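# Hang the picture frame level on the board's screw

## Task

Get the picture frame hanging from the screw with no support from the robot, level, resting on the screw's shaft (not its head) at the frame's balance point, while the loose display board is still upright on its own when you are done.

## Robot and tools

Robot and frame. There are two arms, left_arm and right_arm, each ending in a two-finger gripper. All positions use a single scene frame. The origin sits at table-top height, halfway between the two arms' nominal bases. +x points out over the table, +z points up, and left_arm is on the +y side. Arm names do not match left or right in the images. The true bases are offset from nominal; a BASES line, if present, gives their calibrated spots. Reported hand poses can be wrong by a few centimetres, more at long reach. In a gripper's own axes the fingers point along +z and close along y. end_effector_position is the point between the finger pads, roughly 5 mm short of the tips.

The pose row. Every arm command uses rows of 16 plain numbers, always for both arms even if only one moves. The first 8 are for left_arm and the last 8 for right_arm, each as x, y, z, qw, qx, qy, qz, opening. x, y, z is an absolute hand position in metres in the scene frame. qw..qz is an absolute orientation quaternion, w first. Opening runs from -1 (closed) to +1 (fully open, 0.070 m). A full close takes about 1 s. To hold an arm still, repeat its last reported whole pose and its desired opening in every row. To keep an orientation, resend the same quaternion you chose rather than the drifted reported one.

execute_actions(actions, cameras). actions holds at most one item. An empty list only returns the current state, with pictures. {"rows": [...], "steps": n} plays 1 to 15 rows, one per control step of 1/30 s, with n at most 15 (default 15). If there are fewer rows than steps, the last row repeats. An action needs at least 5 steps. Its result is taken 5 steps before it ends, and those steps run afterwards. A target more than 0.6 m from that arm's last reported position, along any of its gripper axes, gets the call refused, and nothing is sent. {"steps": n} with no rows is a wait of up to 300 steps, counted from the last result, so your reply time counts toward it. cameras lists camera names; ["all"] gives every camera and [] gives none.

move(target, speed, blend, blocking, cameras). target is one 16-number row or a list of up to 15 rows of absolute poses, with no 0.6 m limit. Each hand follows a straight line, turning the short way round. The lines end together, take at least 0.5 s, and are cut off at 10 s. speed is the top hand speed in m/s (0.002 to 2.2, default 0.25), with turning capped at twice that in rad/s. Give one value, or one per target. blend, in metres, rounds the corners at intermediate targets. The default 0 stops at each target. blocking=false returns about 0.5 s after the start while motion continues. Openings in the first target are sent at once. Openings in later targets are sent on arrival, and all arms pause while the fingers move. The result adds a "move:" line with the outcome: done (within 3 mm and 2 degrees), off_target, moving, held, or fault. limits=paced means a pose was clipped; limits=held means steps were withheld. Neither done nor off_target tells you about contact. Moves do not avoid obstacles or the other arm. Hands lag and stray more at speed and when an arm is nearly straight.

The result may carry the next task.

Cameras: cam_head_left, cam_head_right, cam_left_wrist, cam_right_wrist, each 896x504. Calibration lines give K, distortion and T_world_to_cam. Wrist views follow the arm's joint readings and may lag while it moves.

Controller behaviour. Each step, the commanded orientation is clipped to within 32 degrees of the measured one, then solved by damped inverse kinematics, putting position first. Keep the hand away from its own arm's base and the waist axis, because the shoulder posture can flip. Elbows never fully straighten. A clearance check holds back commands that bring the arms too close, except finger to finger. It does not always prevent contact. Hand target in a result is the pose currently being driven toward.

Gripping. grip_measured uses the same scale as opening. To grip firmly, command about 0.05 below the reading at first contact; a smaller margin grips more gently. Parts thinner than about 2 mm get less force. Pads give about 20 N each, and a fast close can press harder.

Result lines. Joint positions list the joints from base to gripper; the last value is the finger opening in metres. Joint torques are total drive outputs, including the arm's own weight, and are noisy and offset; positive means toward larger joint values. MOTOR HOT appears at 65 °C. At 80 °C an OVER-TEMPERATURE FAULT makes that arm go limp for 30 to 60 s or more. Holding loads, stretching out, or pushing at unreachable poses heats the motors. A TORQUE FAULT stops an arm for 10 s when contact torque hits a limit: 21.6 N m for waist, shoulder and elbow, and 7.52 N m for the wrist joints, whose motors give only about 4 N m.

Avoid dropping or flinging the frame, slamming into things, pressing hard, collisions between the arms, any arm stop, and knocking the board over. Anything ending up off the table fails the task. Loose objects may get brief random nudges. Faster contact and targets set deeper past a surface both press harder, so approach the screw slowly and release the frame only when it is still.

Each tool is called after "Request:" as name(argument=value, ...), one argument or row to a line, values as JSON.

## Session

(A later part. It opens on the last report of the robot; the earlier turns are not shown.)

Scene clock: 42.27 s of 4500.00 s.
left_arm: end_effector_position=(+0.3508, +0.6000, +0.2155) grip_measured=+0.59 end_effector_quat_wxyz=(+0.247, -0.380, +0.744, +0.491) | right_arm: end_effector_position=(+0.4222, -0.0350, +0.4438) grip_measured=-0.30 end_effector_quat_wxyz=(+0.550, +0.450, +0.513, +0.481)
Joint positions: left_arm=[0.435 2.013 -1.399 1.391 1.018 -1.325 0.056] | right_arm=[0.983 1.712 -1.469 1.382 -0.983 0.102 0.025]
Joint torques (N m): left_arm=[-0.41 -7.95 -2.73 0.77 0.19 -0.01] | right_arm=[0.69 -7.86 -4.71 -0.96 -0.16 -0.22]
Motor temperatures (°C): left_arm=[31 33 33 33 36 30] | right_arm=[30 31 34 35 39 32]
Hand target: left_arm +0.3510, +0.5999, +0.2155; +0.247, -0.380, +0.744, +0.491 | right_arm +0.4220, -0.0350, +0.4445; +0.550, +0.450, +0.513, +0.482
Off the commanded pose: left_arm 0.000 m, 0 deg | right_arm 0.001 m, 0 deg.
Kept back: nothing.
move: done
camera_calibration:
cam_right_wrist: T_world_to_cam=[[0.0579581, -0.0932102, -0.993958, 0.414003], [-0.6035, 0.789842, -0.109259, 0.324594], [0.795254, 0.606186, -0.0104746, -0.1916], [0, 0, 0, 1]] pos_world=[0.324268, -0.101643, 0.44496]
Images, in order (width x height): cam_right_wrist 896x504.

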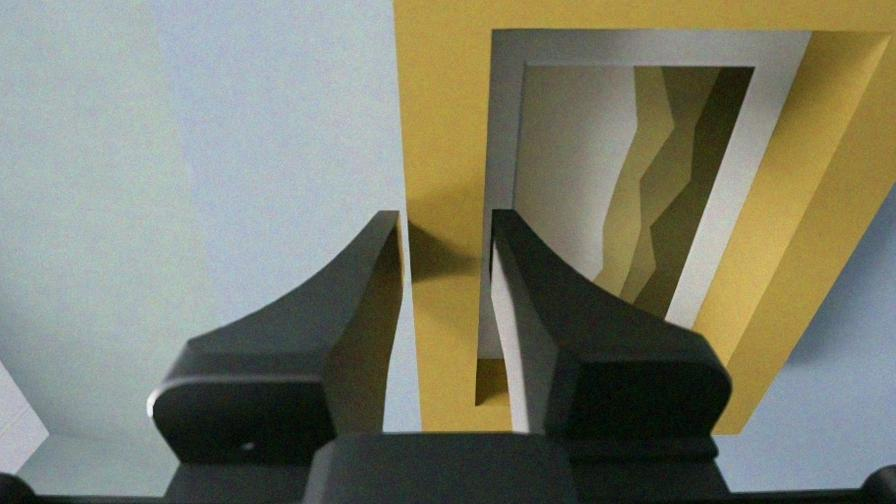

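Request:
move(
  target=[0.3510, 0.5999, 0.2155, 0.247, -0.380, 0.744, 0.491, 0.59, 0.4255, -0.035, 0.4445, 0.550, 0.450, 0.513, 0.482, -0.40],
  speed=0.06,
  cameras=["cam_right_wrist"],
)

Request:
zoom_image(
  camera="cam_right_wrist",
  region=[350, 170, 550, 300],
)

Scene clock: 43.27 s of 4500.00 s.
left_arm: end_effector_position=(+0.3508, +0.6000, +0.2155) grip_measured=+0.59 end_effector_quat_wxyz=(+0.247, -0.380, +0.744, +0.491) | right_arm: end_effector_position=(+0.4254, -0.0352, +0.4444) grip_measured=-0.40 end_effector_quat_wxyz=(+0.550, +0.450, +0.513, +0.482)
Joint positions: left_arm=[0.435 2.013 -1.399 1.391 1.018 -1.325 0.056] | right_arm=[0.974 1.718 -1.479 1.382 -0.974 0.102 0.021]
Joint torques (N m): left_arm=[-0.2 -8.02 -2.64 0.74 0.17 -0.01] | right_arm=[-0.4 -5.97 -4.57 -1.15 -0.11 -0.21]
Motor temperatures (°C): left_arm=[31 33 33 33 36 30] | right_arm=[30 31 34 35 39 32]
Hand target: left_arm +0.3510, +0.5999, +0.2155; +0.247, -0.380, +0.744, +0.491 | right_arm +0.4255, -0.0350, +0.4445; +0.550, +0.450, +0.513, +0.482
Off the commanded pose: left_arm 0.000 m, 0 deg | right_arm 0.000 m, 0 deg.
Kept back: nothing.
move: done
camera_calibration:
cam_right_wrist: T_world_to_cam=[[0.0583155, -0.0914853, -0.994097, 0.414313], [-0.60338, 0.790092, -0.108106, 0.326279], [0.795319, 0.606123, -0.00912572, -0.194588], [0, 0, 0, 1]] pos_world=[0.327469, -0.101943, 0.445365]
Images, in order (width x height): cam_right_wrist 896x504.

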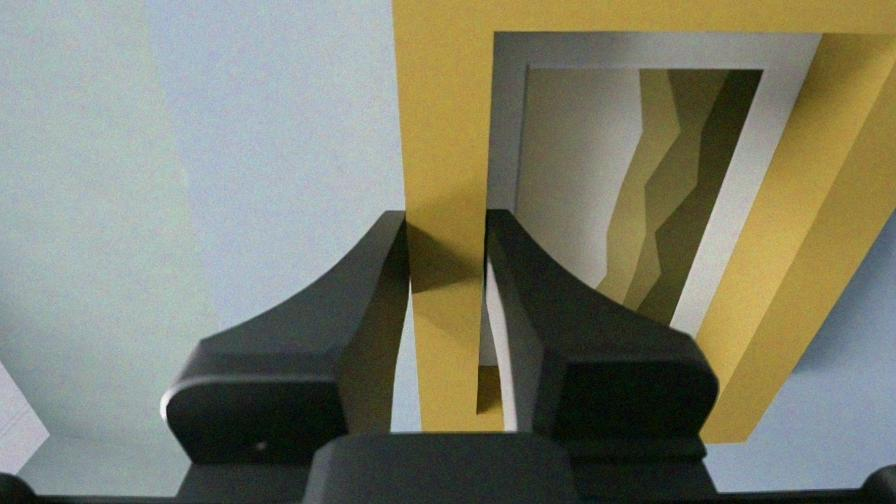

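Scaled by 2.520 from the camera's 896x504 image, which has a finer 1280x720 frame.

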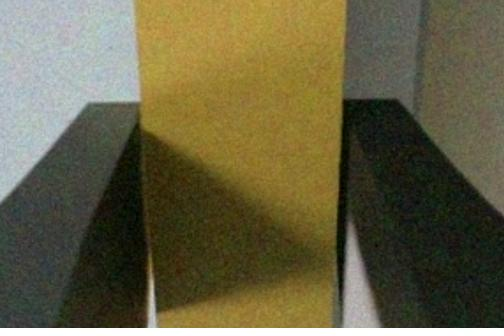

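Request:
move(
  target=[0.3510, 0.5999, 0.2155, 0.247, -0.380, 0.744, 0.491, 0.59, 0.4255, -0.035, 0.4445, 0.550, 0.450, 0.513, 0.482, -0.45],
  speed=0.06,
  cameras=[],
)

Request:
move(
  target=[0.3510, 0.5999, 0.2155, 0.247, -0.380, 0.744, 0.491, 0.59, 0.4255, -0.035, 0.4445, 0.550, 0.450, 0.513, 0.482, -0.49],
  speed=0.06,
  cameras=["cam_right_wrist"],
)

Scene clock: 44.03 s of 4500.00 s.
left_arm: end_effector_position=(+0.3508, +0.6000, +0.2155) grip_measured=+0.59 end_effector_quat_wxyz=(+0.247, -0.380, +0.744, +0.491) | right_arm: end_effector_position=(+0.4254, -0.0352, +0.4449) grip_measured=-0.45 end_effector_quat_wxyz=(+0.550, +0.450, +0.512, +0.482)
Joint positions: left_arm=[0.435 2.013 -1.399 1.391 1.018 -1.325 0.056] | right_arm=[0.974 1.718 -1.48 1.381 -0.974 0.102 0.019]
Joint torques (N m): left_arm=[-0.2 -7.96 -2.72 0.76 0.2 0.01] | right_arm=[-0.48 -6.07 -4.26 -0.92 -0.15 -0.18]
Motor temperatures (°C): left_arm=[31 33 33 33 36 30] | right_arm=[30 31 34 35 39 32]
Hand target: left_arm +0.3510, +0.5999, +0.2155; +0.247, -0.380, +0.744, +0.491 | right_arm +0.4255, -0.0350, +0.4445; +0.550, +0.450, +0.513, +0.482
Off the commanded pose: left_arm 0.000 m, 0 deg | right_arm 0.000 m, 0 deg.
Kept back: nothing.
move: done
No camera images: "cameras" was empty.

Scene clock: 44.53 s of 4500.00 s.
left_arm: end_effector_position=(+0.3508, +0.6000, +0.2155) grip_measured=+0.59 end_effector_quat_wxyz=(+0.247, -0.380, +0.744, +0.491) | right_arm: end_effector_position=(+0.4254, -0.0352, +0.4449) grip_measured=-0.45 end_effector_quat_wxyz=(+0.550, +0.450, +0.512, +0.482)
Joint positions: left_arm=[0.435 2.013 -1.399 1.391 1.018 -1.325 0.056] | right_arm=[0.974 1.718 -1.48 1.381 -0.974 0.102 0.019]
Joint torques (N m): left_arm=[-0.38 -8.01 -2.65 0.73 0.22 0] | right_arm=[-0.47 -6.16 -4.04 -0.82 -0.18 -0.16]
Motor temperatures (°C): left_arm=[31 33 33 33 36 30] | right_arm=[30 31 34 35 39 32]
Hand target: left_arm +0.3510, +0.5999, +0.2155; +0.247, -0.380, +0.744, +0.491 | right_arm +0.4255, -0.0350, +0.4445; +0.550, +0.450, +0.513, +0.482
Off the commanded pose: left_arm 0.000 m, 0 deg | right_arm 0.000 m, 0 deg.
Kept back: nothing.
move: done
camera_calibration:
cam_right_wrist: T_world_to_cam=[[0.0597108, -0.0913646, -0.994026, 0.414247], [-0.603367, 0.789999, -0.108856, 0.326564], [0.795225, 0.606262, -0.00795486, -0.195122], [0, 0, 0, 1]] pos_world=[0.327469, -0.101843, 0.445768]
Images, in order (width x height): cam_right_wrist 896x504.

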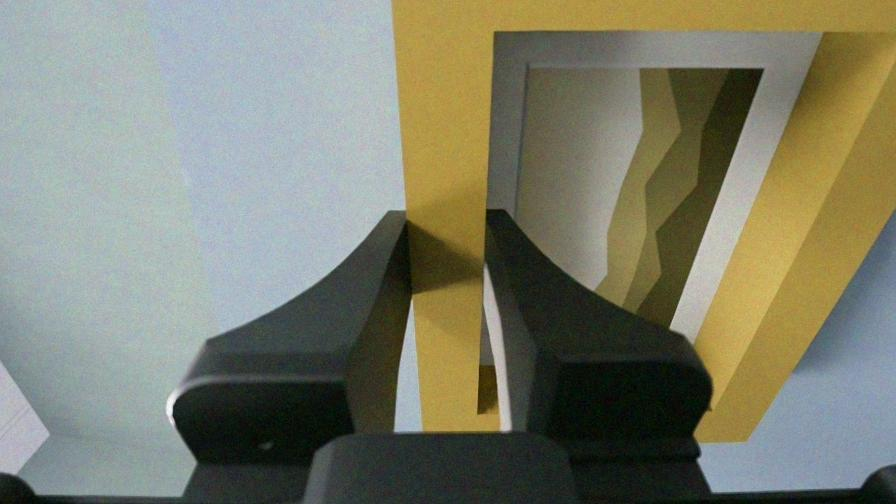

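Request:
move(
  target=[0.3510, 0.5999, 0.2155, 0.247, -0.380, 0.744, 0.491, 0.59, 0.4255, -0.035, 0.4445, 0.550, 0.450, 0.513, 0.482, -0.52],
  speed=0.05,
  cameras=[],
)

Request:
move(
  target=[0.3510, 0.5999, 0.2155, 0.247, -0.380, 0.744, 0.491, 0.59, 0.4255, -0.035, 0.4475, 0.550, 0.450, 0.513, 0.482, -0.52],
  speed=0.02,
  cameras=["cam_right_wrist","cam_head_right","cam_head_left"],
)

Request:
zoom_image(
  camera="cam_head_right",
  region=[380, 0, 540, 110],
)

Scene clock: 45.77 s of 4500.00 s.
left_arm: end_effector_position=(+0.3508, +0.6000, +0.2155) grip_measured=+0.59 end_effector_quat_wxyz=(+0.247, -0.380, +0.744, +0.491) | right_arm: end_effector_position=(+0.4254, -0.0352, +0.4449) grip_measured=-0.45 end_effector_quat_wxyz=(+0.550, +0.450, +0.512, +0.482)
Joint positions: left_arm=[0.435 2.013 -1.399 1.391 1.018 -1.325 0.056] | right_arm=[0.974 1.718 -1.48 1.381 -0.974 0.102 0.019]
Joint torques (N m): left_arm=[-0.28 -7.88 -2.62 0.77 0.2 -0.03] | right_arm=[-0.5 -6.32 -3.41 -0.72 -0.24 -0.11]
Motor temperatures (°C): left_arm=[31 33 33 33 36 30] | right_arm=[30 31 34 35 39 32]
Hand target: left_arm +0.3510, +0.5999, +0.2155; +0.247, -0.380, +0.744, +0.491 | right_arm +0.4255, -0.0350, +0.4445; +0.550, +0.450, +0.513, +0.482
Off the commanded pose: left_arm 0.000 m, 0 deg | right_arm 0.000 m, 0 deg.
Kept back: nothing.
move: done
No camera images: "cameras" was empty.

Scene clock: 46.47 s of 4500.00 s.
left_arm: end_effector_position=(+0.3508, +0.6000, +0.2155) grip_measured=+0.59 end_effector_quat_wxyz=(+0.247, -0.380, +0.744, +0.491) | right_arm: end_effector_position=(+0.4255, -0.0350, +0.4469) grip_measured=-0.45 end_effector_quat_wxyz=(+0.549, +0.450, +0.513, +0.482)
Joint positions: left_arm=[0.435 2.013 -1.399 1.391 1.018 -1.325 0.056] | right_arm=[0.974 1.718 -1.49 1.39 -0.971 0.087 0.019]
Joint torques (N m): left_arm=[-0.22 -7.79 -2.63 0.75 0.21 0] | right_arm=[-0.42 -8.12 -5.45 -1.76 -0.2 -0.15]
Motor temperatures (°C): left_arm=[31 33 33 33 36 30] | right_arm=[30 31 34 35 39 32]
Hand target: left_arm +0.3510, +0.5999, +0.2155; +0.247, -0.380, +0.744, +0.491 | right_arm +0.4255, -0.0350, +0.4475; +0.550, +0.450, +0.513, +0.482
Off the commanded pose: left_arm 0.000 m, 0 deg | right_arm 0.001 m, 0 deg.
Kept back: nothing.
move: done
camera_calibration:
cam_right_wrist: T_world_to_cam=[[0.0574939, -0.091951, -0.994102, 0.417231], [-0.603868, 0.789738, -0.107973, 0.326535], [0.795008, 0.606514, -0.0101211, -0.194176], [0, 0, 0, 1]] pos_world=[0.327567, -0.101742, 0.448062]
Images, in order (width x height): cam_head_left 896x504, cam_head_right 896x504, cam_right_wrist 896x504.

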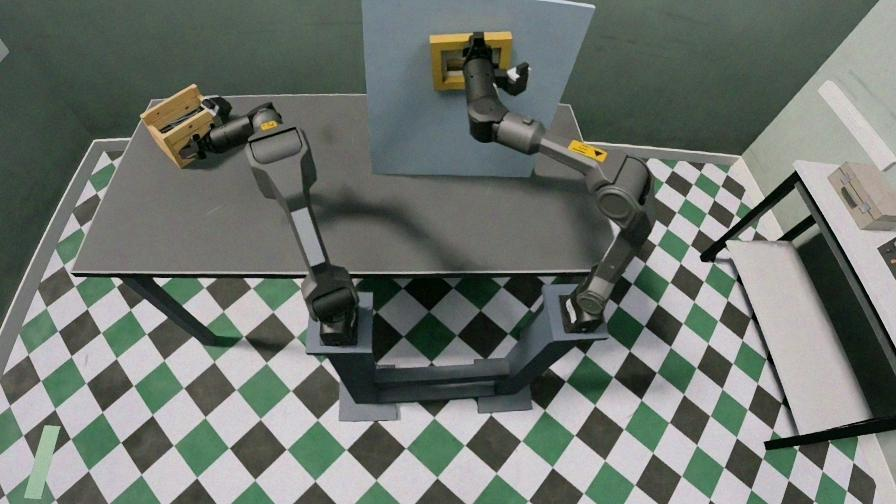

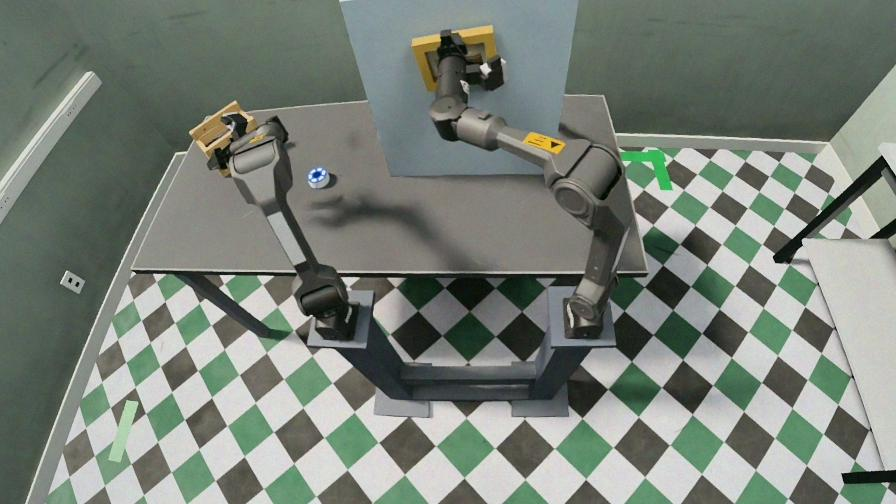

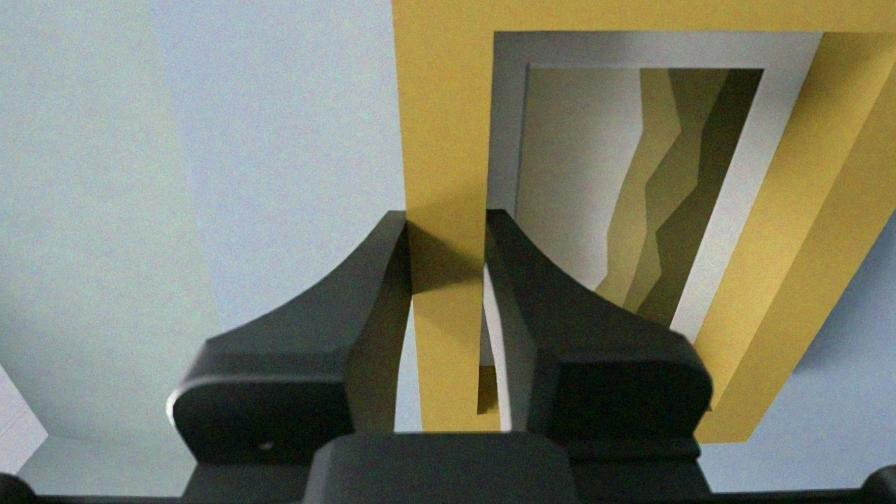

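Scaled by 3.150 from the camera's 896x504 image, which has a finer 1280x720 frame.

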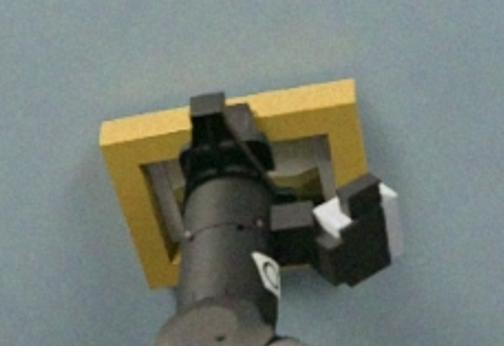

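Request:
move(
  target=[
    [0.3510, 0.5999, 0.2155, 0.247, -0.380, 0.744, 0.491, 0.59, 0.4255, -0.0345, 0.4495, 0.5172, 0.4822, 0.4822, 0.5171, -0.52],
    [0.3510, 0.5999, 0.2155, 0.247, -0.380, 0.744, 0.491, 0.59, 0.4255, -0.0405, 0.4495, 0.5172, 0.4822, 0.4822, 0.5171, -0.52],
  ],
  speed=0.04,
  cameras=["cam_right_wrist","cam_head_right","cam_head_left"],
)

Request:
zoom_image(
  camera="cam_head_right",
  region=[330, 0, 590, 190],
)

Request:
zoom_image(
  camera="cam_head_left",
  region=[350, 0, 610, 190],
)

Scene clock: 48.83 s of 4500.00 s.
left_arm: end_effector_position=(+0.3508, +0.6000, +0.2155) grip_measured=+0.59 end_effector_quat_wxyz=(+0.247, -0.380, +0.744, +0.491) | right_arm: end_effector_position=(+0.4255, -0.0401, +0.4492) grip_measured=-0.45 end_effector_quat_wxyz=(+0.516, +0.482, +0.483, +0.517)
Joint positions: left_arm=[0.435 2.013 -1.399 1.391 1.018 -1.325 0.056] | right_arm=[0.965 1.701 -1.477 1.388 -0.96 0.219 0.019]
Joint torques (N m): left_arm=[-0.12 -8 -2.48 0.73 0.2 -0.01] | right_arm=[-0.54 -8.67 -4.41 -1.83 -0.41 -0.1]
Motor temperatures (°C): left_arm=[31 33 33 33 36 30] | right_arm=[30 31 34 35 39 32]
Hand target: left_arm +0.3510, +0.5999, +0.2155; +0.247, -0.380, +0.744, +0.491 | right_arm +0.4255, -0.0405, +0.4495; +0.517, +0.482, +0.482, +0.517
Off the commanded pose: left_arm 0.000 m, 0 deg | right_arm 0.001 m, 0 deg.
Kept back: nothing.
move: done
camera_calibration:
cam_right_wrist: T_world_to_cam=[[0.0588452, 0.039539, -0.997484, 0.425223], [-0.612051, 0.790804, -0.00476059, 0.287932], [0.788626, 0.610791, 0.070735, -0.224484], [0, 0, 0, 1]] pos_world=[0.328241, -0.107399, 0.441403]
Images, in order (width x height): cam_head_left 896x504, cam_head_right 896x504, cam_right_wrist 896x504.

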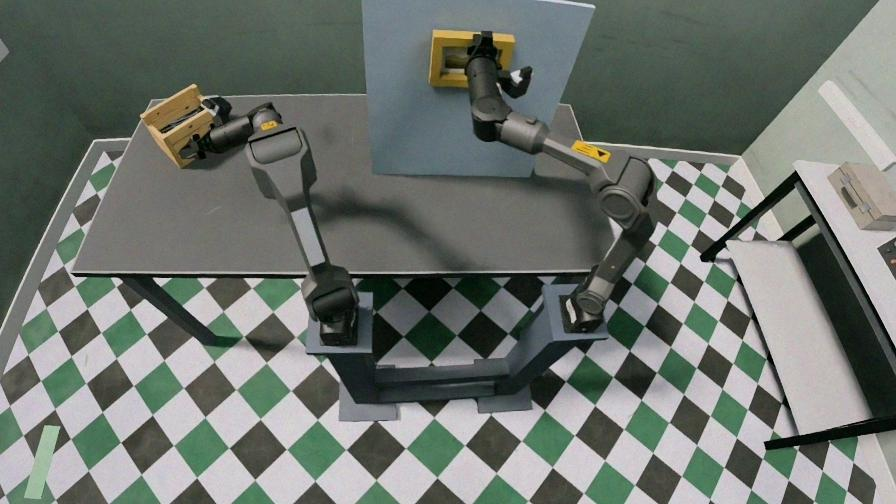

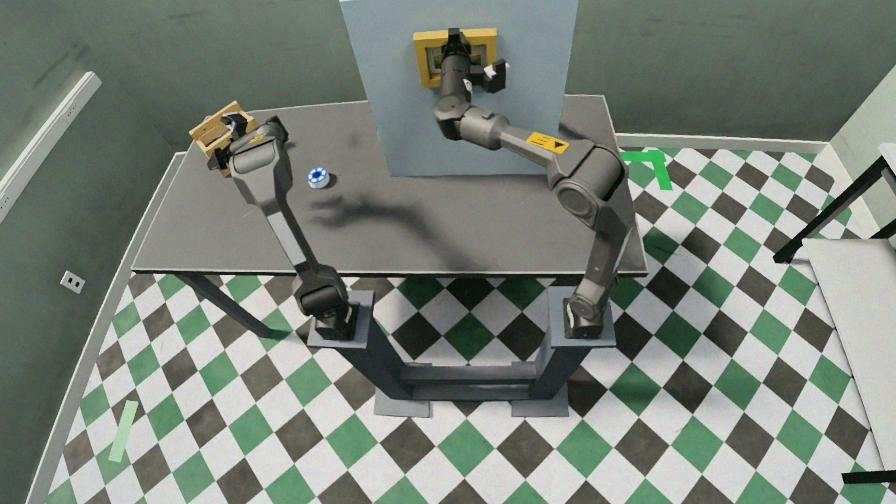

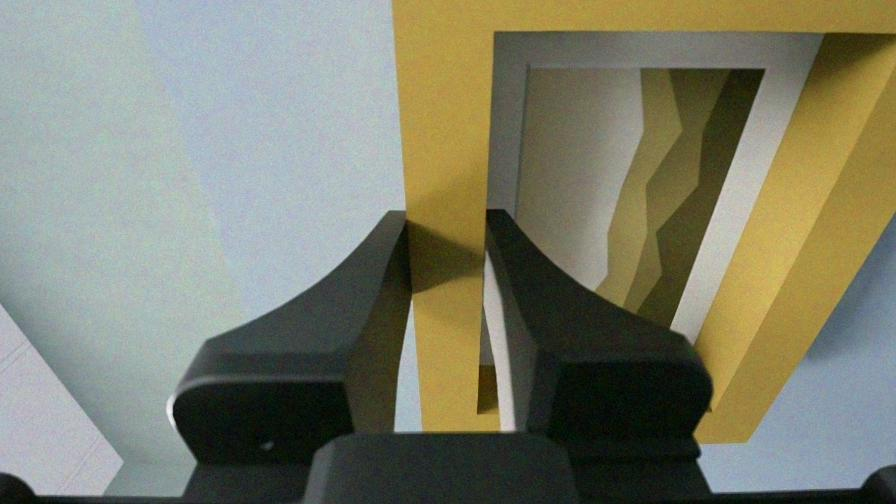

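Scaled by 1.938 from the camera's 896x504 image, which has a finer 1280x720 frame.

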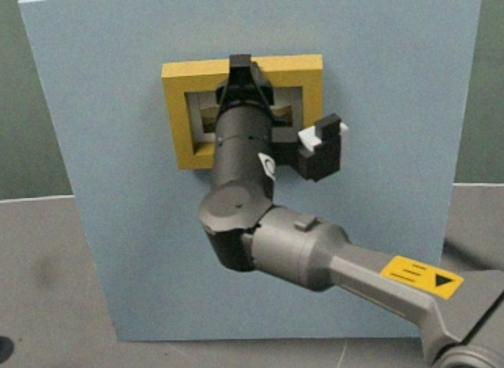

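Scaled by 1.938 from the camera's 896x504 image, which has a finer 1280x720 frame.

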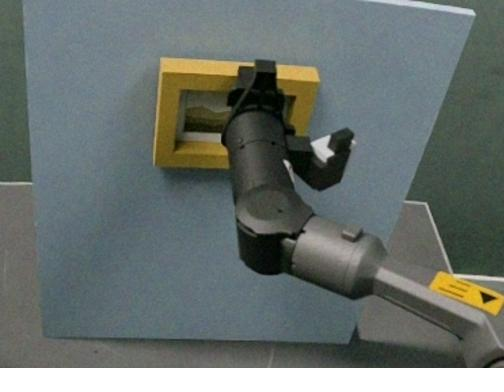

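Request:
move(
  target=[0.3510, 0.5999, 0.2155, 0.247, -0.380, 0.744, 0.491, 0.59, 0.4255, -0.0405, 0.4460, 0.5172, 0.4822, 0.4822, 0.5171, -0.52],
  speed=0.01,
  cameras=[],
)

Request:
move(
  target=[0.3510, 0.5999, 0.2155, 0.247, -0.380, 0.744, 0.491, 0.59, 0.4255, -0.0405, 0.4450, 0.5172, 0.4822, 0.4822, 0.5171, -0.52],
  speed=0.01,
  cameras=[],
)

Scene clock: 50.00 s of 4500.00 s.
left_arm: end_effector_position=(+0.3508, +0.6000, +0.2155) grip_measured=+0.59 end_effector_quat_wxyz=(+0.247, -0.380, +0.744, +0.491) | right_arm: end_effector_position=(+0.4254, -0.0404, +0.4468) grip_measured=-0.45 end_effector_quat_wxyz=(+0.518, +0.482, +0.482, +0.518)
Joint positions: left_arm=[0.435 2.013 -1.399 1.391 1.018 -1.325 0.056] | right_arm=[0.965 1.701 -1.464 1.376 -0.964 0.235 0.019]
Joint torques (N m): left_arm=[-0.21 -8.03 -2.56 0.73 0.23 0] | right_arm=[-0.44 -6.66 -3.51 -1.03 -0.05 0.07]
Motor temperatures (°C): left_arm=[31 33 33 33 36 30] | right_arm=[30 31 34 35 39 32]
Hand target: left_arm +0.3510, +0.5999, +0.2155; +0.247, -0.380, +0.744, +0.491 | right_arm +0.4255, -0.0405, +0.4460; +0.517, +0.482, +0.482, +0.517
Off the commanded pose: left_arm 0.000 m, 0 deg | right_arm 0.001 m, 0 deg.
Kept back: nothing.
move: done
No camera images: "cameras" was empty.

Scene clock: 50.70 s of 4500.00 s.
left_arm: end_effector_position=(+0.3508, +0.6000, +0.2155) grip_measured=+0.59 end_effector_quat_wxyz=(+0.247, -0.380, +0.744, +0.491) | right_arm: end_effector_position=(+0.4253, -0.0405, +0.4457) grip_measured=-0.45 end_effector_quat_wxyz=(+0.518, +0.482, +0.482, +0.518)
Joint positions: left_arm=[0.435 2.013 -1.399 1.391 1.018 -1.325 0.056] | right_arm=[0.965 1.701 -1.461 1.374 -0.965 0.239 0.019]
Joint torques (N m): left_arm=[-0.08 -8.04 -2.51 0.74 0.22 -0.02] | right_arm=[0.59 -3.85 -2.41 -0.28 0.37 0.17]
Motor temperatures (°C): left_arm=[31 33 33 33 36 30] | right_arm=[30 31 34 35 39 32]
Hand target: left_arm +0.3510, +0.5999, +0.2155; +0.247, -0.380, +0.744, +0.491 | right_arm +0.4255, -0.0405, +0.4450; +0.517, +0.482, +0.482, +0.517
Off the commanded pose: left_arm 0.000 m, 0 deg | right_arm 0.001 m, 0 deg.
Kept back: nothing.
move: done
No camera images: "cameras" was empty.

Request:
move(
  target=[0.3510, 0.5999, 0.2155, 0.247, -0.380, 0.744, 0.491, 0.59, 0.4255, -0.0405, 0.4452, 0.5172, 0.4822, 0.4822, 0.5171, -0.44],
  speed=0.01,
  cameras=["cam_right_wrist"],
)

Request:
move(
  target=[0.3510, 0.5999, 0.2155, 0.247, -0.380, 0.744, 0.491, 0.59, 0.4255, -0.0405, 0.4452, 0.5172, 0.4822, 0.4822, 0.5171, -0.38],
  speed=0.01,
  cameras=["cam_right_wrist"],
)

Scene clock: 54.20 s of 4500.00 s.
left_arm: end_effector_position=(+0.3508, +0.6000, +0.2155) grip_measured=+0.59 end_effector_quat_wxyz=(+0.247, -0.380, +0.744, +0.491) | right_arm: end_effector_position=(+0.4253, -0.0403, +0.4451) grip_measured=-0.43 end_effector_quat_wxyz=(+0.517, +0.482, +0.482, +0.517)
Joint positions: left_arm=[0.435 2.013 -1.399 1.391 1.018 -1.325 0.056] | right_arm=[0.965 1.701 -1.46 1.375 -0.964 0.239 0.02]
Joint torques (N m): left_arm=[-0.08 -7.98 -2.52 0.71 0.24 0] | right_arm=[3.36 0.7 -1.35 1.15 1.32 -0.33]
Motor temperatures (°C): left_arm=[31 33 33 33 36 30] | right_arm=[30 31 34 35 39 32]
Hand target: left_arm +0.3510, +0.5999, +0.2155; +0.247, -0.380, +0.744, +0.491 | right_arm +0.4255, -0.0405, +0.4452; +0.517, +0.482, +0.482, +0.517
Off the commanded pose: left_arm 0.000 m, 0 deg | right_arm 0.000 m, 0 deg.
Kept back: nothing.
move: done
camera_calibration:
cam_right_wrist: T_world_to_cam=[[0.0599622, 0.0384877, -0.997458, 0.420756], [-0.611908, 0.790904, -0.00626721, 0.288634], [0.788653, 0.610728, 0.0709753, -0.22412], [0, 0, 0, 1]] pos_world=[0.328141, -0.107599, 0.437403]
Images, in order (width x height): cam_right_wrist 896x504.

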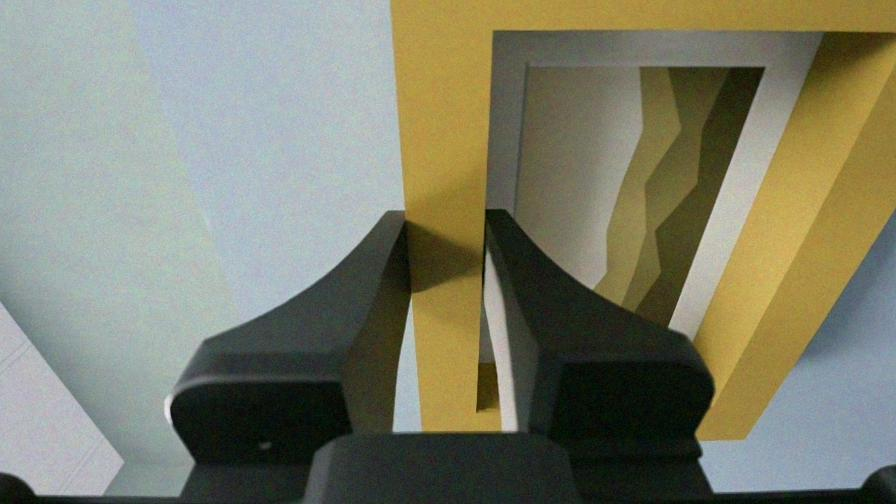

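Scene clock: 54.70 s of 4500.00 s.
left_arm: end_effector_position=(+0.3508, +0.6000, +0.2155) grip_measured=+0.59 end_effector_quat_wxyz=(+0.247, -0.380, +0.744, +0.491) | right_arm: end_effector_position=(+0.4256, -0.0401, +0.4442) grip_measured=-0.38 end_effector_quat_wxyz=(+0.516, +0.483, +0.483, +0.517)
Joint positions: left_arm=[0.435 2.013 -1.399 1.391 1.018 -1.325 0.056] | right_arm=[0.965 1.703 -1.46 1.377 -0.964 0.239 0.022]
Joint torques (N m): left_arm=[-0.16 -7.97 -2.29 0.7 0.19 -0.01] | right_arm=[2.61 -1.77 -2.07 0.27 1.07 -0.26]
Motor temperatures (°C): left_arm=[31 33 33 33 36 30] | right_arm=[30 31 34 35 39 32]
Hand target: left_arm +0.3510, +0.5999, +0.2155; +0.247, -0.380, +0.744, +0.491 | right_arm +0.4255, -0.0405, +0.4452; +0.517, +0.482, +0.482, +0.517
Off the commanded pose: left_arm 0.000 m, 0 deg | right_arm 0.001 m, 0 deg.
Kept back: nothing.
move: done
camera_calibration:
cam_right_wrist: T_world_to_cam=[[0.0573879, 0.0388282, -0.997597, 0.420882], [-0.61163, 0.791132, -0.00439246, 0.287648], [0.78906, 0.610412, 0.0691499, -0.223635], [0, 0, 0, 1]] pos_world=[0.328242, -0.1074, 0.436598]
Images, in order (width x height): cam_right_wrist 896x504.

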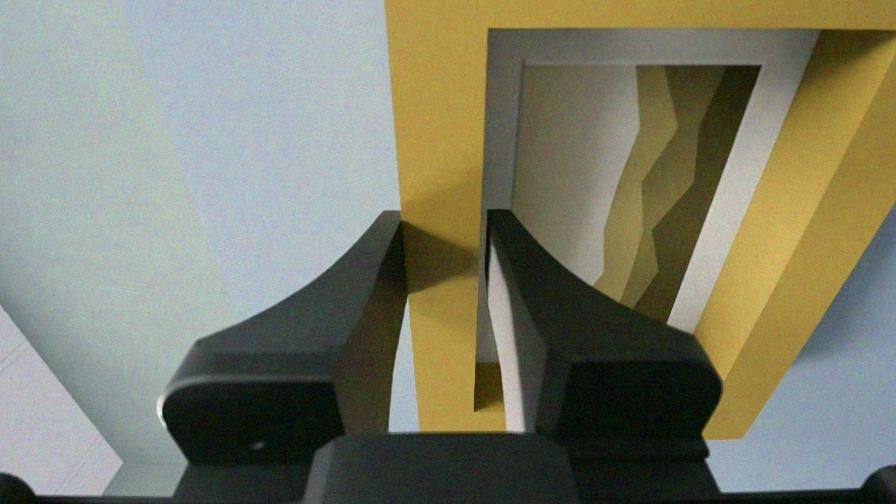

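Request:
move(
  target=[0.3510, 0.5999, 0.2155, 0.247, -0.380, 0.744, 0.491, 0.59, 0.4255, -0.0405, 0.4455, 0.5172, 0.4822, 0.4822, 0.5171, -0.2],
  speed=0.01,
  cameras=["cam_right_wrist"],
)

Request:
wait(
  seconds=1,
  cameras=["cam_right_wrist"],
)

Scene clock: 55.63 s of 4500.00 s.
left_arm: end_effector_position=(+0.3508, +0.6000, +0.2155) grip_measured=+0.59 end_effector_quat_wxyz=(+0.247, -0.380, +0.744, +0.491) | right_arm: end_effector_position=(+0.4255, -0.0401, +0.4449) grip_measured=-0.20 end_effector_quat_wxyz=(+0.517, +0.482, +0.483, +0.517)
Joint positions: left_arm=[0.435 2.013 -1.399 1.391 1.018 -1.325 0.056] | right_arm=[0.965 1.702 -1.46 1.377 -0.964 0.237 0.028]
Joint torques (N m): left_arm=[-0.24 -8.11 -2.25 0.74 0.23 -0.02] | right_arm=[-0.48 -7.78 -4.65 -1.14 -0.33 -0.21]
Motor temperatures (°C): left_arm=[31 33 33 33 36 30] | right_arm=[30 31 34 35 39 32]
Hand target: left_arm +0.3510, +0.5999, +0.2155; +0.247, -0.380, +0.744, +0.491 | right_arm +0.4255, -0.0405, +0.4455; +0.517, +0.482, +0.482, +0.517
Off the commanded pose: left_arm 0.000 m, 0 deg | right_arm 0.001 m, 0 deg.
Kept back: nothing.
move: done
camera_calibration:
cam_right_wrist: T_world_to_cam=[[0.0587452, 0.0376131, -0.997564, 0.42089], [-0.611869, 0.790934, -0.00621002, 0.288501], [0.788774, 0.610744, 0.0694779, -0.22369], [0, 0, 0, 1]] pos_world=[0.328241, -0.107399, 0.437198]
Images, in order (width x height): cam_right_wrist 896x504.

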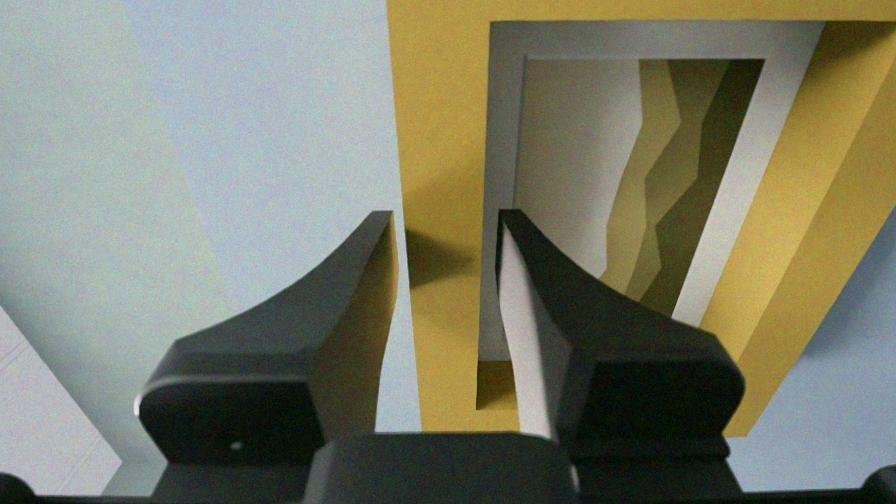

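Scene clock: 56.63 s of 4500.00 s.
left_arm: end_effector_position=(+0.3508, +0.6000, +0.2155) grip_measured=+0.59 end_effector_quat_wxyz=(+0.247, -0.380, +0.744, +0.491) | right_arm: end_effector_position=(+0.4255, -0.0401, +0.4452) grip_measured=-0.20 end_effector_quat_wxyz=(+0.517, +0.482, +0.483, +0.517)
Joint positions: left_arm=[0.435 2.013 -1.399 1.391 1.018 -1.325 0.056] | right_arm=[0.965 1.702 -1.461 1.377 -0.964 0.237 0.028]
Joint torques (N m): left_arm=[-0.1 -7.89 -2.29 0.68 0.22 -0.02] | right_arm=[-0.5 -7.79 -4.64 -1.14 -0.33 -0.18]
Motor temperatures (°C): left_arm=[31 33 33 33 36 30] | right_arm=[30 31 34 35 39 32]
Hand target: left_arm +0.3510, +0.5999, +0.2155; +0.247, -0.380, +0.744, +0.491 | right_arm +0.4255, -0.0405, +0.4455; +0.517, +0.482, +0.482, +0.517
Off the commanded pose: left_arm 0.000 m, 0 deg | right_arm 0.001 m, 0 deg.
Steps of this call (1-30: nothing new was sent). Readings (end_effector_position of left_arm | right_arm):
1: (+0.3508, +0.6000, +0.2155) | (+0.4255, -0.0401, +0.4449)
2: (+0.3508, +0.6000, +0.2155) | (+0.4255, -0.0401, +0.4449)
4: (+0.3508, +0.6000, +0.2155) | (+0.4255, -0.0401, +0.4449)
8: (+0.3508, +0.6000, +0.2155) | (+0.4255, -0.0401, +0.4449)
30: the state above
camera_calibration:
cam_right_wrist: T_world_to_cam=[[0.0592214, 0.0383184, -0.997509, 0.421087], [-0.611881, 0.790928, -0.00594416, 0.28839], [0.78873, 0.610709, 0.0702861, -0.224054], [0, 0, 0, 1]] pos_world=[0.328241, -0.107399, 0.437501]
Images, in order (width x height): cam_right_wrist 896x504.

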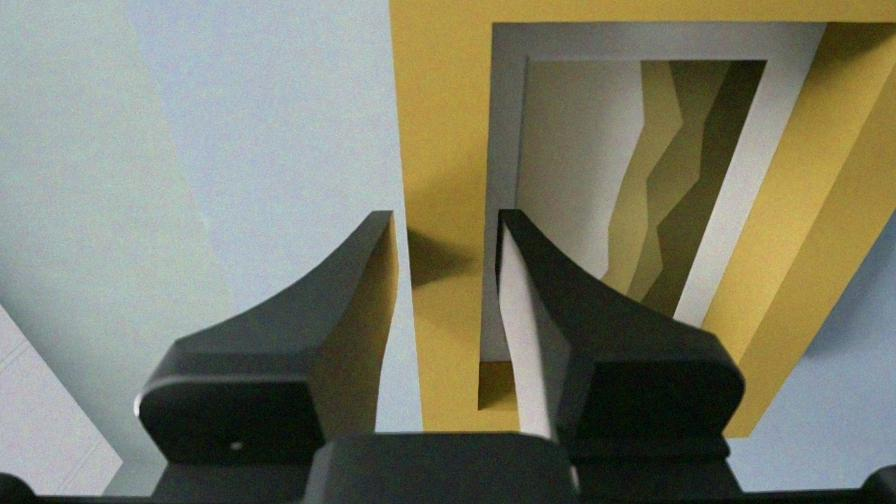

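Request:
move(
  target=[
    [0.3510, 0.5999, 0.2155, 0.247, -0.380, 0.744, 0.491, 0.59, 0.4255, -0.0405, 0.4460, 0.5172, 0.4822, 0.4822, 0.5171, 0.3],
    [0.3510, 0.5999, 0.2155, 0.247, -0.380, 0.744, 0.491, 0.59, 0.34, -0.0405, 0.440, 0.5172, 0.4822, 0.4822, 0.5171, 0.3],
  ],
  speed=0.08,
  cameras=["cam_right_wrist"],
)

Request:
move(
  target=[
    [0.3510, 0.5999, 0.2155, 0.247, -0.380, 0.744, 0.491, 0.59, 0.35, -0.20, 0.44, 0.229, 0.229, 0.669, 0.669, 0.3],
    [0.3510, 0.5999, 0.2155, 0.247, -0.380, 0.744, 0.491, 0.59, 0.395, -0.20, 0.51, 0.305, 0.148, 0.836, 0.431, 0.3],
    [0.3510, 0.5999, 0.2155, 0.247, -0.380, 0.744, 0.491, 0.59, 0.43, -0.16, 0.515, 0.305, 0.148, 0.836, 0.431, 0.3],
  ],
  speed=0.2,
)

Request:
zoom_image(
  camera="cam_head_left",
  region=[350, 0, 610, 190],
)

Request:
zoom_image(
  camera="cam_head_right",
  region=[330, 0, 590, 190],
)

Request:
zoom_image(
  camera="cam_right_wrist",
  region=[380, 215, 500, 285],
)

Scene clock: 59.13 s of 4500.00 s.
left_arm: end_effector_position=(+0.3508, +0.6000, +0.2155) grip_measured=+0.59 end_effector_quat_wxyz=(+0.247, -0.380, +0.744, +0.491) | right_arm: end_effector_position=(+0.3398, -0.0406, +0.4400) grip_measured=+0.30 end_effector_quat_wxyz=(+0.517, +0.482, +0.482, +0.517)
Joint positions: left_arm=[0.435 2.013 -1.399 1.391 1.018 -1.325 0.056] | right_arm=[1.21 1.556 -1.261 1.415 -1.211 0.249 0.046]
Joint torques (N m): left_arm=[-0.15 -7.97 -2.41 0.7 0.21 -0.03] | right_arm=[-0.45 -5.44 -3.93 -1.19 -0.1 0.01]
Motor temperatures (°C): left_arm=[31 33 33 33 36 30] | right_arm=[30 31 34 35 39 32]
Hand target: left_arm +0.3510, +0.5999, +0.2155; +0.247, -0.380, +0.744, +0.491 | right_arm +0.3400, -0.0405, +0.4400; +0.517, +0.482, +0.482, +0.517
Off the commanded pose: left_arm 0.000 m, 0 deg | right_arm 0.000 m, 0 deg.
Kept back: nothing.
move: done
camera_calibration:
cam_right_wrist: T_world_to_cam=[[0.0599723, 0.0382873, -0.997465, 0.420694], [-0.611175, 0.79147, -0.00636645, 0.236248], [0.78922, 0.610008, 0.0708665, -0.15621], [0, 0, 0, 1]] pos_world=[0.242443, -0.107801, 0.432202]
Images, in order (width x height): cam_right_wrist 896x504.

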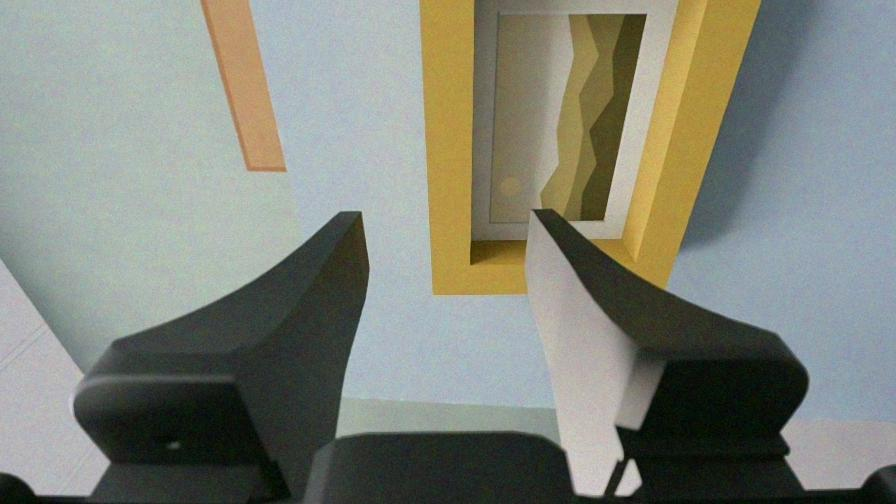

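Scene clock: 63.80 s of 4500.00 s.
left_arm: end_effector_position=(+0.3508, +0.6000, +0.2155) grip_measured=+0.59 end_effector_quat_wxyz=(+0.247, -0.380, +0.744, +0.491) | right_arm: end_effector_position=(+0.4303, -0.1597, +0.5145) grip_measured=+0.30 end_effector_quat_wxyz=(+0.325, +0.153, +0.823, +0.439)
Joint positions: left_arm=[0.435 2.013 -1.399 1.391 1.018 -1.325 0.056] | right_arm=[0.047 1.694 -2.192 0.705 1.216 0.486 0.046]
Joint torques (N m): left_arm=[0.04 -8.04 -2.2 0.69 0.26 -0.03] | right_arm=[-0.49 -7.04 -3.06 0.58 -0.28 -0.21]
Motor temperatures (°C): left_arm=[31 33 33 33 36 30] | right_arm=[30 31 34 35 39 32]
Hand target: left_arm +0.3510, +0.5999, +0.2155; +0.247, -0.380, +0.744, +0.491 | right_arm +0.4299, -0.1599, +0.5147; +0.325, +0.153, +0.823, +0.439
Off the commanded pose: left_arm 0.000 m, 0 deg | right_arm 0.001 m, 3 deg.
joint sent to its limit (right arm) — joint 5 (wrist pitch), upper limit.
Kept back: nothing.
move: off_target (right_arm)
camera_calibration:
cam_left_wrist: T_world_to_cam=[[0.800807, -0.211152, -0.560466, -0.0299635], [-0.482053, -0.782585, -0.393935, 0.724233], [-0.355432, 0.585641, -0.728487, 0.0519632], [0, 0, 0, 1]] pos_world=[0.391583, 0.530015, 0.306362]
cam_right_wrist: T_world_to_cam=[[-0.00245199, -0.552335, -0.833619, 0.342468], [-0.99696, 0.0662673, -0.0409746, 0.454293], [0.0778734, 0.830984, -0.550818, 0.500927], [0, 0, 0, 1]] pos_world=[0.414743, -0.25721, 0.580022]

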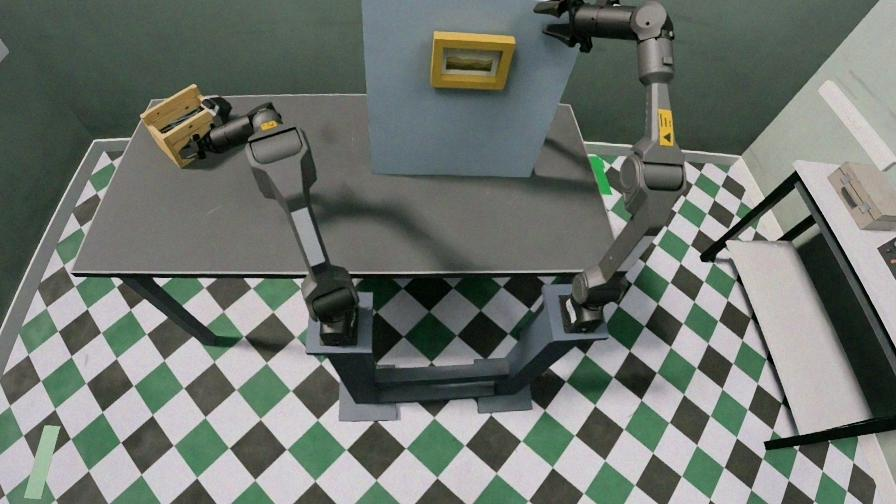

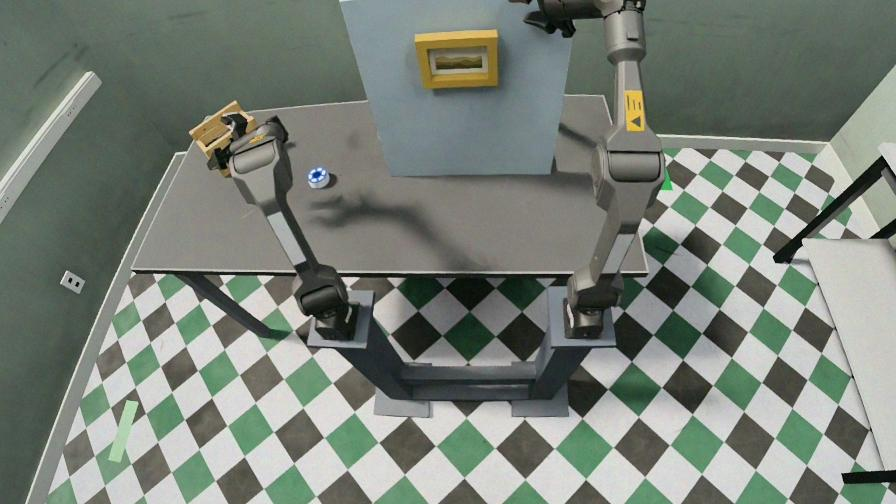

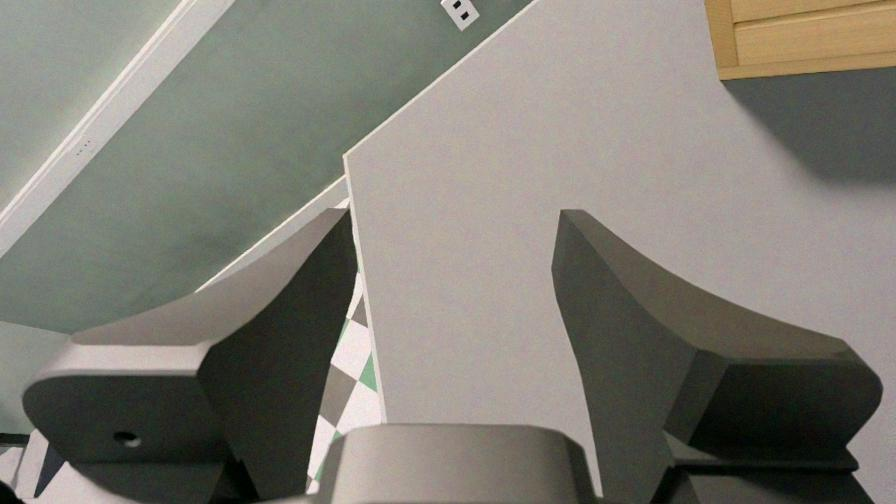

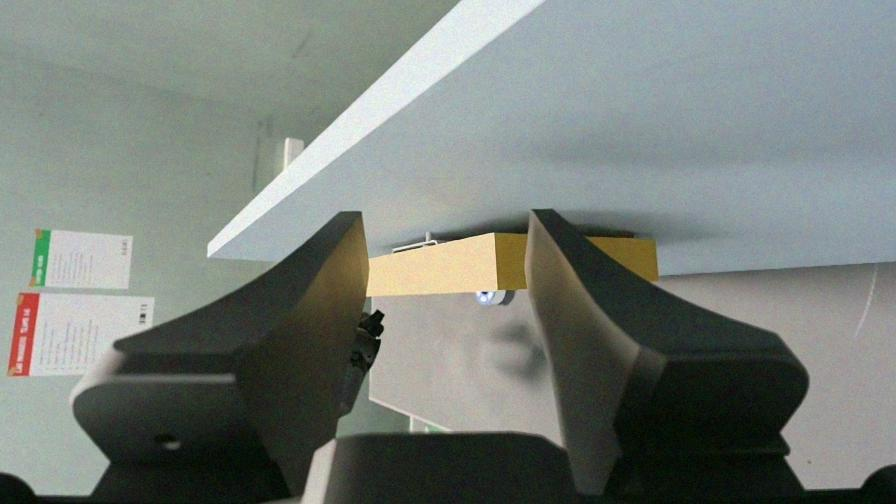

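Scaled by 1.938 from the camera's 896x504 image, which has a finer 1280x720 frame.

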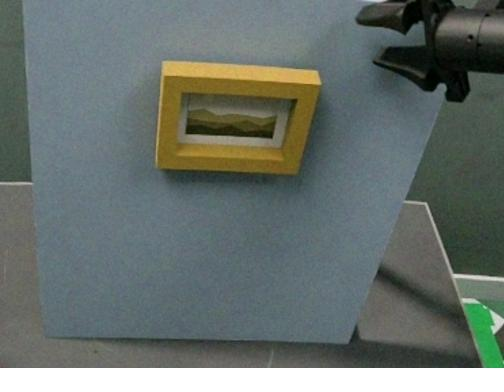

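Scaled by 1.938 from the camera's 896x504 image, which has a finer 1280x720 frame.

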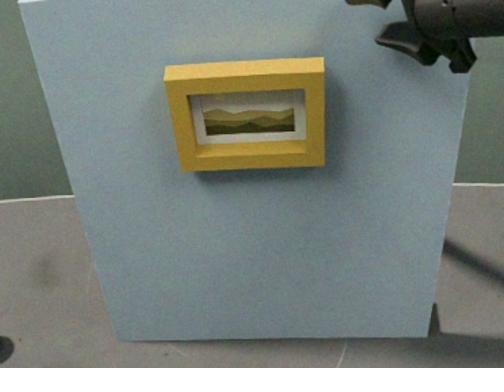

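Scaled by 4.200 from the camera's 896x504 image, which has a finer 1280x720 frame.

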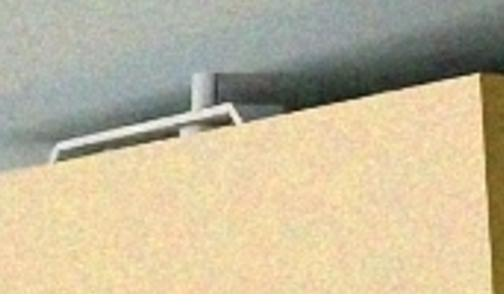

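Request:
zoom_image(
  camera="cam_head_left",
  region=[420, 20, 520, 100],
)

Request:
zoom_image(
  camera="cam_head_right",
  region=[405, 20, 505, 100],
)

Request:
zoom_image(
  camera="cam_right_wrist",
  region=[350, 200, 670, 310],
)

Scaled by 5.040 from the camera's 896x504 image, which has a finer 1280x720 frame.

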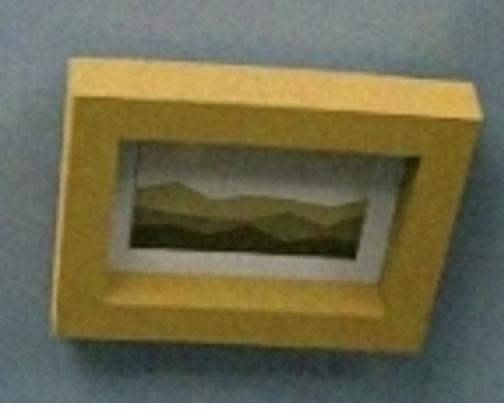

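Scaled by 5.040 from the camera's 896x504 image, which has a finer 1280x720 frame.

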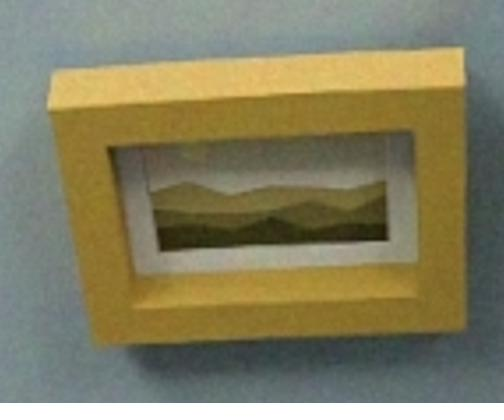

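Scaled by 1.575 from the camera's 896x504 image, which has a finer 1280x720 frame.

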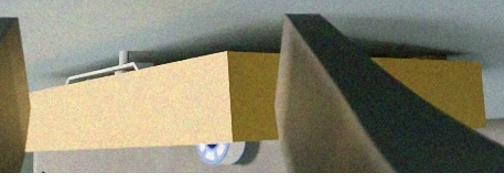

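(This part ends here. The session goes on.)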